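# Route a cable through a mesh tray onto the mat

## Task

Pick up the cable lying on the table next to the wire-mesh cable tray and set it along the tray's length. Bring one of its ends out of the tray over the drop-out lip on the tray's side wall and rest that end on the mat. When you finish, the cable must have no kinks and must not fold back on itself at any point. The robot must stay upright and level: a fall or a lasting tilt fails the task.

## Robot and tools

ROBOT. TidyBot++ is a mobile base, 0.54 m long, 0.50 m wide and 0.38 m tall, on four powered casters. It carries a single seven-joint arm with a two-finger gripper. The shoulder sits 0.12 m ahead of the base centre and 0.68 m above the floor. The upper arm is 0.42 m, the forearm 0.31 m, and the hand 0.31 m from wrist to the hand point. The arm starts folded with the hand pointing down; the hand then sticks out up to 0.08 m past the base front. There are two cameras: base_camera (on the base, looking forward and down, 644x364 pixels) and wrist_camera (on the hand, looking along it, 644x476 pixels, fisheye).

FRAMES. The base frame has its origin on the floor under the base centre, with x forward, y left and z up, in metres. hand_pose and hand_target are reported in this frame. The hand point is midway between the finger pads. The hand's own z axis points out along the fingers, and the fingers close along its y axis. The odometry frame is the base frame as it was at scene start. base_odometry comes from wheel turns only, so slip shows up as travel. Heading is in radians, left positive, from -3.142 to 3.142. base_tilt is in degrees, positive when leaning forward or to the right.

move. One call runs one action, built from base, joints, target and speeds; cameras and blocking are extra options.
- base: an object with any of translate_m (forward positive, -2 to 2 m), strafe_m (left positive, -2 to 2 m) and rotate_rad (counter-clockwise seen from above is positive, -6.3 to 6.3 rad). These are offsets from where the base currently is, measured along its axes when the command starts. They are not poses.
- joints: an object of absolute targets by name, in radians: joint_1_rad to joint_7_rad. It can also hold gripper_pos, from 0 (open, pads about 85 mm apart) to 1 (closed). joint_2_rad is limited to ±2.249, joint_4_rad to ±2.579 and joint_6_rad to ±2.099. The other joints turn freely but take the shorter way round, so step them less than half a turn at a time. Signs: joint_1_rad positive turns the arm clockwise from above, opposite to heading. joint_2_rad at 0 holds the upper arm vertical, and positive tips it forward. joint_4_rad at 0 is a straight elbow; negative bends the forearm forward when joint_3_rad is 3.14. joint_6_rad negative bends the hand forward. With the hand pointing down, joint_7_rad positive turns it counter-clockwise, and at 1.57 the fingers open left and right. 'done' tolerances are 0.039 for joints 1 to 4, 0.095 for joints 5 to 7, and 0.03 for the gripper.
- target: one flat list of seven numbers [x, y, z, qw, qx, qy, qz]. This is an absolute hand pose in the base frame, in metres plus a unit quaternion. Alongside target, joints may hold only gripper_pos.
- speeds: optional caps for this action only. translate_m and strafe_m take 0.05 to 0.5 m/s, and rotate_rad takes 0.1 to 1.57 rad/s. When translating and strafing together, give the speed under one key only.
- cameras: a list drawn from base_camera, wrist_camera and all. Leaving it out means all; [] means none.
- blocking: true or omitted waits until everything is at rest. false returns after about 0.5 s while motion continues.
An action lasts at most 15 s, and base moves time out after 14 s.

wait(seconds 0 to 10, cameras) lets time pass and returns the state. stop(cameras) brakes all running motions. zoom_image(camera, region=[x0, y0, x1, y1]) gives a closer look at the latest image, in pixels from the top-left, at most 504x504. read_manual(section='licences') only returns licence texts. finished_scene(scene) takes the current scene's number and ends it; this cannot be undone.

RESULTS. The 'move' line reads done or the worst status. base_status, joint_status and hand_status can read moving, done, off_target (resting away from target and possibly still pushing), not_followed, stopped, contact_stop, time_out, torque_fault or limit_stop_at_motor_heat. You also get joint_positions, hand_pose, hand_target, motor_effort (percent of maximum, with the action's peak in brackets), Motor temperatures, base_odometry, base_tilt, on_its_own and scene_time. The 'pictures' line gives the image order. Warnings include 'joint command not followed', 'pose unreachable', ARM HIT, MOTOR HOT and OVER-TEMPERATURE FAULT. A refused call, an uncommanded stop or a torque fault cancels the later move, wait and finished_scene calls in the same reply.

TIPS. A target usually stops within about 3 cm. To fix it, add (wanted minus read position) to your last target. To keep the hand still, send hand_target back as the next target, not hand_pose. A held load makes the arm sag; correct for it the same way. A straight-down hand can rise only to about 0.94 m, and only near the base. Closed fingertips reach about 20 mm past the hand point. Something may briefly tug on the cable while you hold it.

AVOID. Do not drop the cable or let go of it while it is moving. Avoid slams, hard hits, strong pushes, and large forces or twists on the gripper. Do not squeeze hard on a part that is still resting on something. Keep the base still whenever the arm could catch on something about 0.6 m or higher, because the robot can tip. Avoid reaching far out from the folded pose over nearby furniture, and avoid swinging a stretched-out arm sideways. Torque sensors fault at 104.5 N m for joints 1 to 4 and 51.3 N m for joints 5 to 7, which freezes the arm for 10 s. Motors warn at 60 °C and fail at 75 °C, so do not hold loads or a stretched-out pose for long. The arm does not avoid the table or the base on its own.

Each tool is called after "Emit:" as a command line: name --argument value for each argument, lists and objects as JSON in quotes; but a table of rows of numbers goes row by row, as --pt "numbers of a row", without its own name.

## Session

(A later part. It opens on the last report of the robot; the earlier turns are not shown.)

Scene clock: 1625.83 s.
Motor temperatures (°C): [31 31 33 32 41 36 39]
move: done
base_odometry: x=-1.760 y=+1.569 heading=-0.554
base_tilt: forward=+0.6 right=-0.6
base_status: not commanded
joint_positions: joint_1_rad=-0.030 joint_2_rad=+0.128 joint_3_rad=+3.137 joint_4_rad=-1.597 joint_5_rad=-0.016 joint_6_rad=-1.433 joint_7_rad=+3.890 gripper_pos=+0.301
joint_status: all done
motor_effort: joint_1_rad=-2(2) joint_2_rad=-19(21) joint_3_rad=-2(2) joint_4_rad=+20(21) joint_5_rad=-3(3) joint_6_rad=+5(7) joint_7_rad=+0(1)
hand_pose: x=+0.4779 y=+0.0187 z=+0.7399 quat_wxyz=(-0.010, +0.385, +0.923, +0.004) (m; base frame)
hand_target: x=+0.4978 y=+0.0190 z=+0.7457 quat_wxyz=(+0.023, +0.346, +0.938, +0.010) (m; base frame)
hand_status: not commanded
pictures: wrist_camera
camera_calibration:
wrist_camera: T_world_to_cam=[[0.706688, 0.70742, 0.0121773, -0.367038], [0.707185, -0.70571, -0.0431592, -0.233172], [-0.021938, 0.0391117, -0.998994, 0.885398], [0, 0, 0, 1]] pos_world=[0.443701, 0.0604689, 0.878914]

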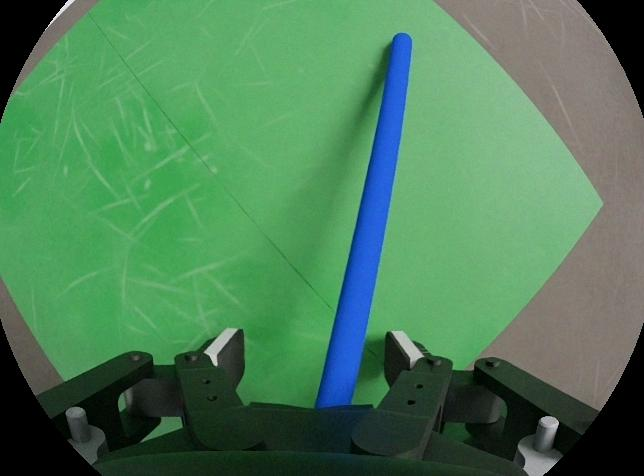

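Emit:
move --joints '{"gripper_pos": 0.58}' --cameras '["wrist_camera"]'

Emit:
move --joints '{"joint_2_rad": 0.12, "joint_4_rad": -1.38, "joint_6_rad": -1.67}' --cameras '["wrist_camera"]'

Scene clock: 1630.83 s.
Motor temperatures (°C): [31 31 33 32 41 36 39]
move: done
base_odometry: x=-1.760 y=+1.569 heading=-0.554
base_tilt: forward=+0.6 right=-0.5
base_status: not commanded
joint_positions: joint_1_rad=-0.035 joint_2_rad=+0.128 joint_3_rad=+3.137 joint_4_rad=-1.594 joint_5_rad=-0.016 joint_6_rad=-1.419 joint_7_rad=+3.890 gripper_pos=+0.580
joint_status: all done
motor_effort: joint_1_rad=-1(1) joint_2_rad=-21(21) joint_3_rad=-1(1) joint_4_rad=+17(18) joint_5_rad=+0(1) joint_6_rad=+0(4) joint_7_rad=+1(1)
hand_pose: x=+0.4832 y=+0.0208 z=+0.7407 quat_wxyz=(-0.003, +0.382, +0.924, +0.008) (m; base frame)
hand_target: x=+0.4978 y=+0.0190 z=+0.7457 quat_wxyz=(+0.023, +0.346, +0.938, +0.010) (m; base frame)
hand_status: not commanded
pictures: wrist_camera
camera_calibration:
wrist_camera: T_world_to_cam=[[0.702747, 0.71102, 0.024452, -0.379479], [0.71142, -0.702054, -0.0316503, -0.246043], [-0.00533736, 0.0396377, -0.9992, 0.878376], [0, 0, 0, 1]] pos_world=[0.446406, 0.0622641, 0.879165]

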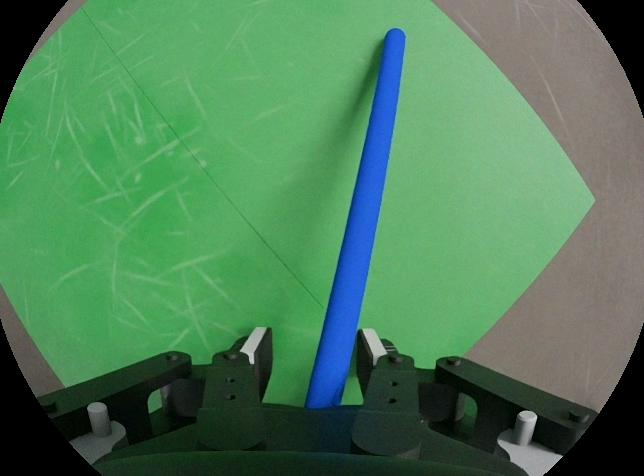

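Scene clock: 1632.03 s.
Motor temperatures (°C): [31 31 33 32 41 36 39]
move: done
base_odometry: x=-1.760 y=+1.569 heading=-0.554
base_tilt: forward=+0.6 right=-0.6
base_status: not commanded
joint_positions: joint_1_rad=-0.035 joint_2_rad=+0.128 joint_3_rad=+3.137 joint_4_rad=-1.402 joint_5_rad=-0.016 joint_6_rad=-1.617 joint_7_rad=+3.890 gripper_pos=+0.580
joint_status: all done
motor_effort: joint_1_rad=-1(1) joint_2_rad=-21(24) joint_3_rad=-1(1) joint_4_rad=+17(19) joint_5_rad=-1(2) joint_6_rad=+0(3) joint_7_rad=+0(1)
hand_pose: x=+0.4847 y=+0.0209 z=+0.8010 quat_wxyz=(-0.005, +0.381, +0.925, +0.007) (m; base frame)
hand_target: x=+0.4736 y=+0.0179 z=+0.8106 quat_wxyz=(-0.013, +0.346, +0.938, -0.005) (m; base frame)
hand_status: not commanded
pictures: wrist_camera
camera_calibration:
wrist_camera: T_world_to_cam=[[0.700586, 0.713276, 0.0204034, -0.377813], [0.71348, -0.699766, -0.0356807, -0.242962], [-0.0111726, 0.0395548, -0.999155, 0.941404], [0, 0, 0, 1]] pos_world=[0.448557, 0.0622311, 0.939648]

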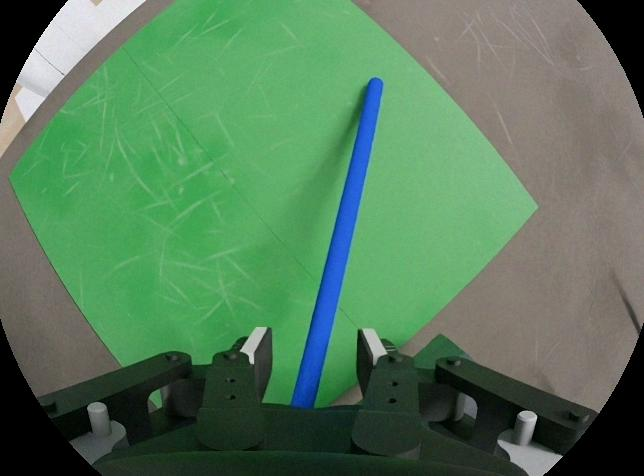

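Emit:
move --joints '{"joint_2_rad": 0.05, "joint_4_rad": -1.1, "joint_6_rad": -1.85}' --cameras '[]'

Emit:
move --joints '{"joint_1_rad": 0.2, "joint_2_rad": 0.0, "joint_4_rad": -0.8, "joint_6_rad": -1.6, "joint_7_rad": 6.1}' --cameras '["wrist_camera"]'

Scene clock: 1640.17 s.
Motor temperatures (°C): [31 31 33 32 41 36 39]
move: done
base_odometry: x=-1.760 y=+1.569 heading=-0.554
base_tilt: forward=+0.6 right=-0.6
base_status: not commanded
joint_positions: joint_1_rad=-0.035 joint_2_rad=+0.061 joint_3_rad=+3.137 joint_4_rad=-1.120 joint_5_rad=-0.016 joint_6_rad=-1.799 joint_7_rad=+3.890 gripper_pos=+0.580
joint_status: all done
motor_effort: joint_1_rad=+0(1) joint_2_rad=-19(23) joint_3_rad=+0(1) joint_4_rad=+17(18) joint_5_rad=-1(2) joint_6_rad=+1(2) joint_7_rad=+0(1)
hand_pose: x=+0.4850 y=+0.0208 z=+0.9141 quat_wxyz=(+0.070, +0.378, +0.922, +0.041) (m; base frame)
hand_target: x=+0.4704 y=+0.0177 z=+0.9223 quat_wxyz=(+0.065, +0.345, +0.936, +0.028) (m; base frame)
hand_status: not commanded
pictures: none
No camera images: "cameras" was empty.

Scene clock: 1642.77 s.
Motor temperatures (°C): [31 31 33 32 41 36 39]
move: done
base_odometry: x=-1.760 y=+1.569 heading=-0.554
base_tilt: forward=+0.6 right=-0.6
base_status: not commanded
joint_positions: joint_1_rad=+0.186 joint_2_rad=+0.019 joint_3_rad=+3.137 joint_4_rad=-0.820 joint_5_rad=-0.016 joint_6_rad=-1.656 joint_7_rad=+6.026 gripper_pos=+0.580
joint_status: all done
motor_effort: joint_1_rad=-1(2) joint_2_rad=-16(19) joint_3_rad=+0(1) joint_4_rad=+16(18) joint_5_rad=+0(2) joint_6_rad=+6(6) joint_7_rad=+0(2)
hand_pose: x=+0.5423 y=-0.0714 z=+1.0644 quat_wxyz=(+0.238, -0.511, +0.798, -0.211) (m; base frame)
hand_target: x=+0.5465 y=-0.0846 z=+1.0920 quat_wxyz=(+0.254, -0.522, +0.772, -0.258) (m; base frame)
hand_status: not commanded
pictures: wrist_camera
camera_calibration:
wrist_camera: T_world_to_cam=[[-0.725157, 0.384363, -0.571326, 1.02178], [0.37193, 0.916901, 0.144778, -0.230685], [0.579496, -0.107506, -0.807853, 0.674495], [0, 0, 0, 1]] pos_world=[0.435881, -0.108705, 1.16206]

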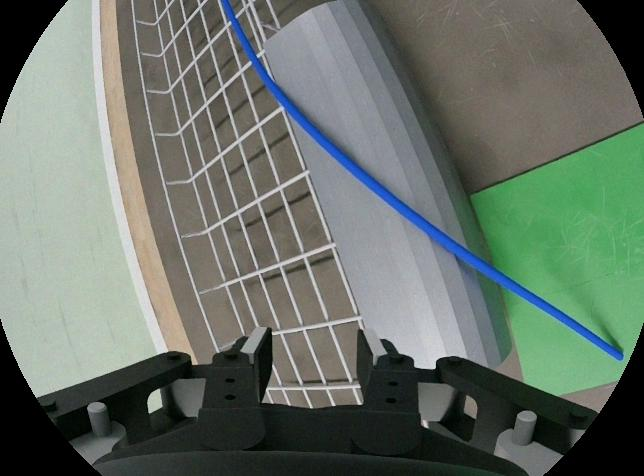

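Emit:
zoom_image --camera "wrist_camera" --region '[180, 0, 400, 160]'

Emit:
move --joints '{"joint_1_rad": 0.8, "joint_2_rad": 0.0, "joint_4_rad": -0.7, "joint_6_rad": -1.4, "joint_7_rad": 6.28}' --cameras '["wrist_camera"]'

Emit:
zoom_image --camera "wrist_camera" --region '[180, 0, 340, 120]'

Scaled by 2.291.

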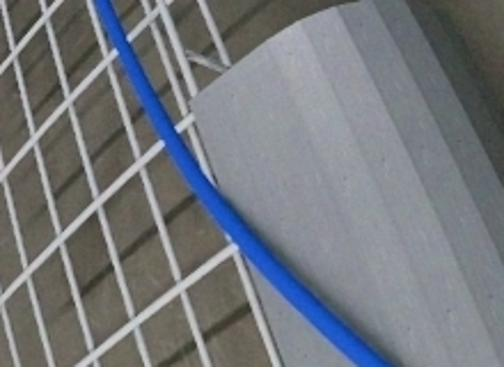

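Scene clock: 1650.17 s.
Motor temperatures (°C): [31 31 33 32 41 36 39]
move: done
base_odometry: x=-1.760 y=+1.569 heading=-0.554
base_tilt: forward=+0.6 right=-0.6
base_status: not commanded
joint_positions: joint_1_rad=+0.785 joint_2_rad=+0.019 joint_3_rad=+3.137 joint_4_rad=-0.723 joint_5_rad=-0.016 joint_6_rad=-1.461 joint_7_rad=+6.205 gripper_pos=+0.580
joint_status: all done
motor_effort: joint_1_rad=+0(3) joint_2_rad=-16(17) joint_3_rad=+0(2) joint_4_rad=+16(17) joint_5_rad=-1(1) joint_6_rad=+7(8) joint_7_rad=+0(2)
hand_pose: x=+0.4583 y=-0.3273 z=+1.1506 quat_wxyz=(+0.197, -0.313, +0.835, -0.407) (m; base frame)
hand_target: x=+0.4488 y=-0.3366 z=+1.1858 quat_wxyz=(+0.188, -0.325, +0.804, -0.461) (m; base frame)
hand_status: not commanded
pictures: wrist_camera
camera_calibration:
wrist_camera: T_world_to_cam=[[-0.373508, 0.474683, -0.796974, 1.23648], [0.735684, 0.674906, 0.057195, -0.12245], [0.565032, -0.564958, -0.6013, 0.384498], [0, 0, 0, 1]] pos_world=[0.334667, -0.287071, 1.22365]

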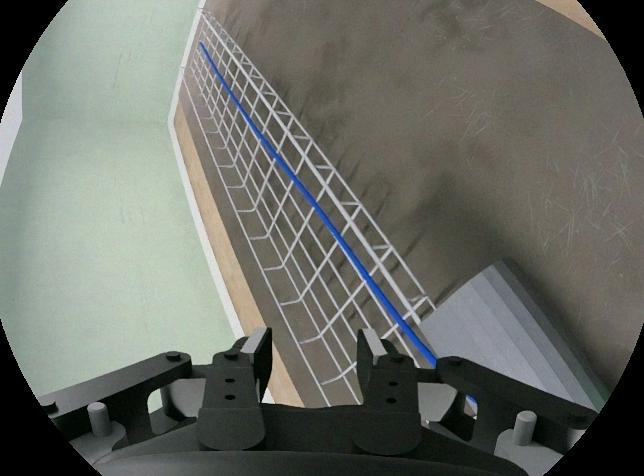

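Scaled by 3.150.

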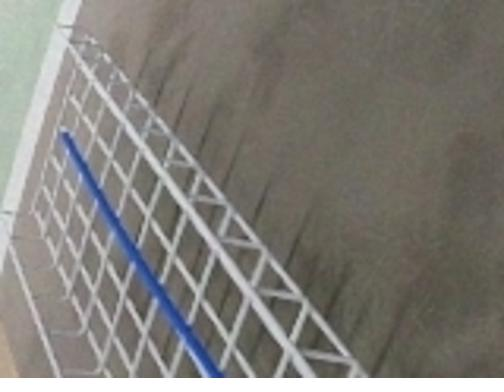

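Emit:
finished_scene --scene 1

The scene is finished: the task was done.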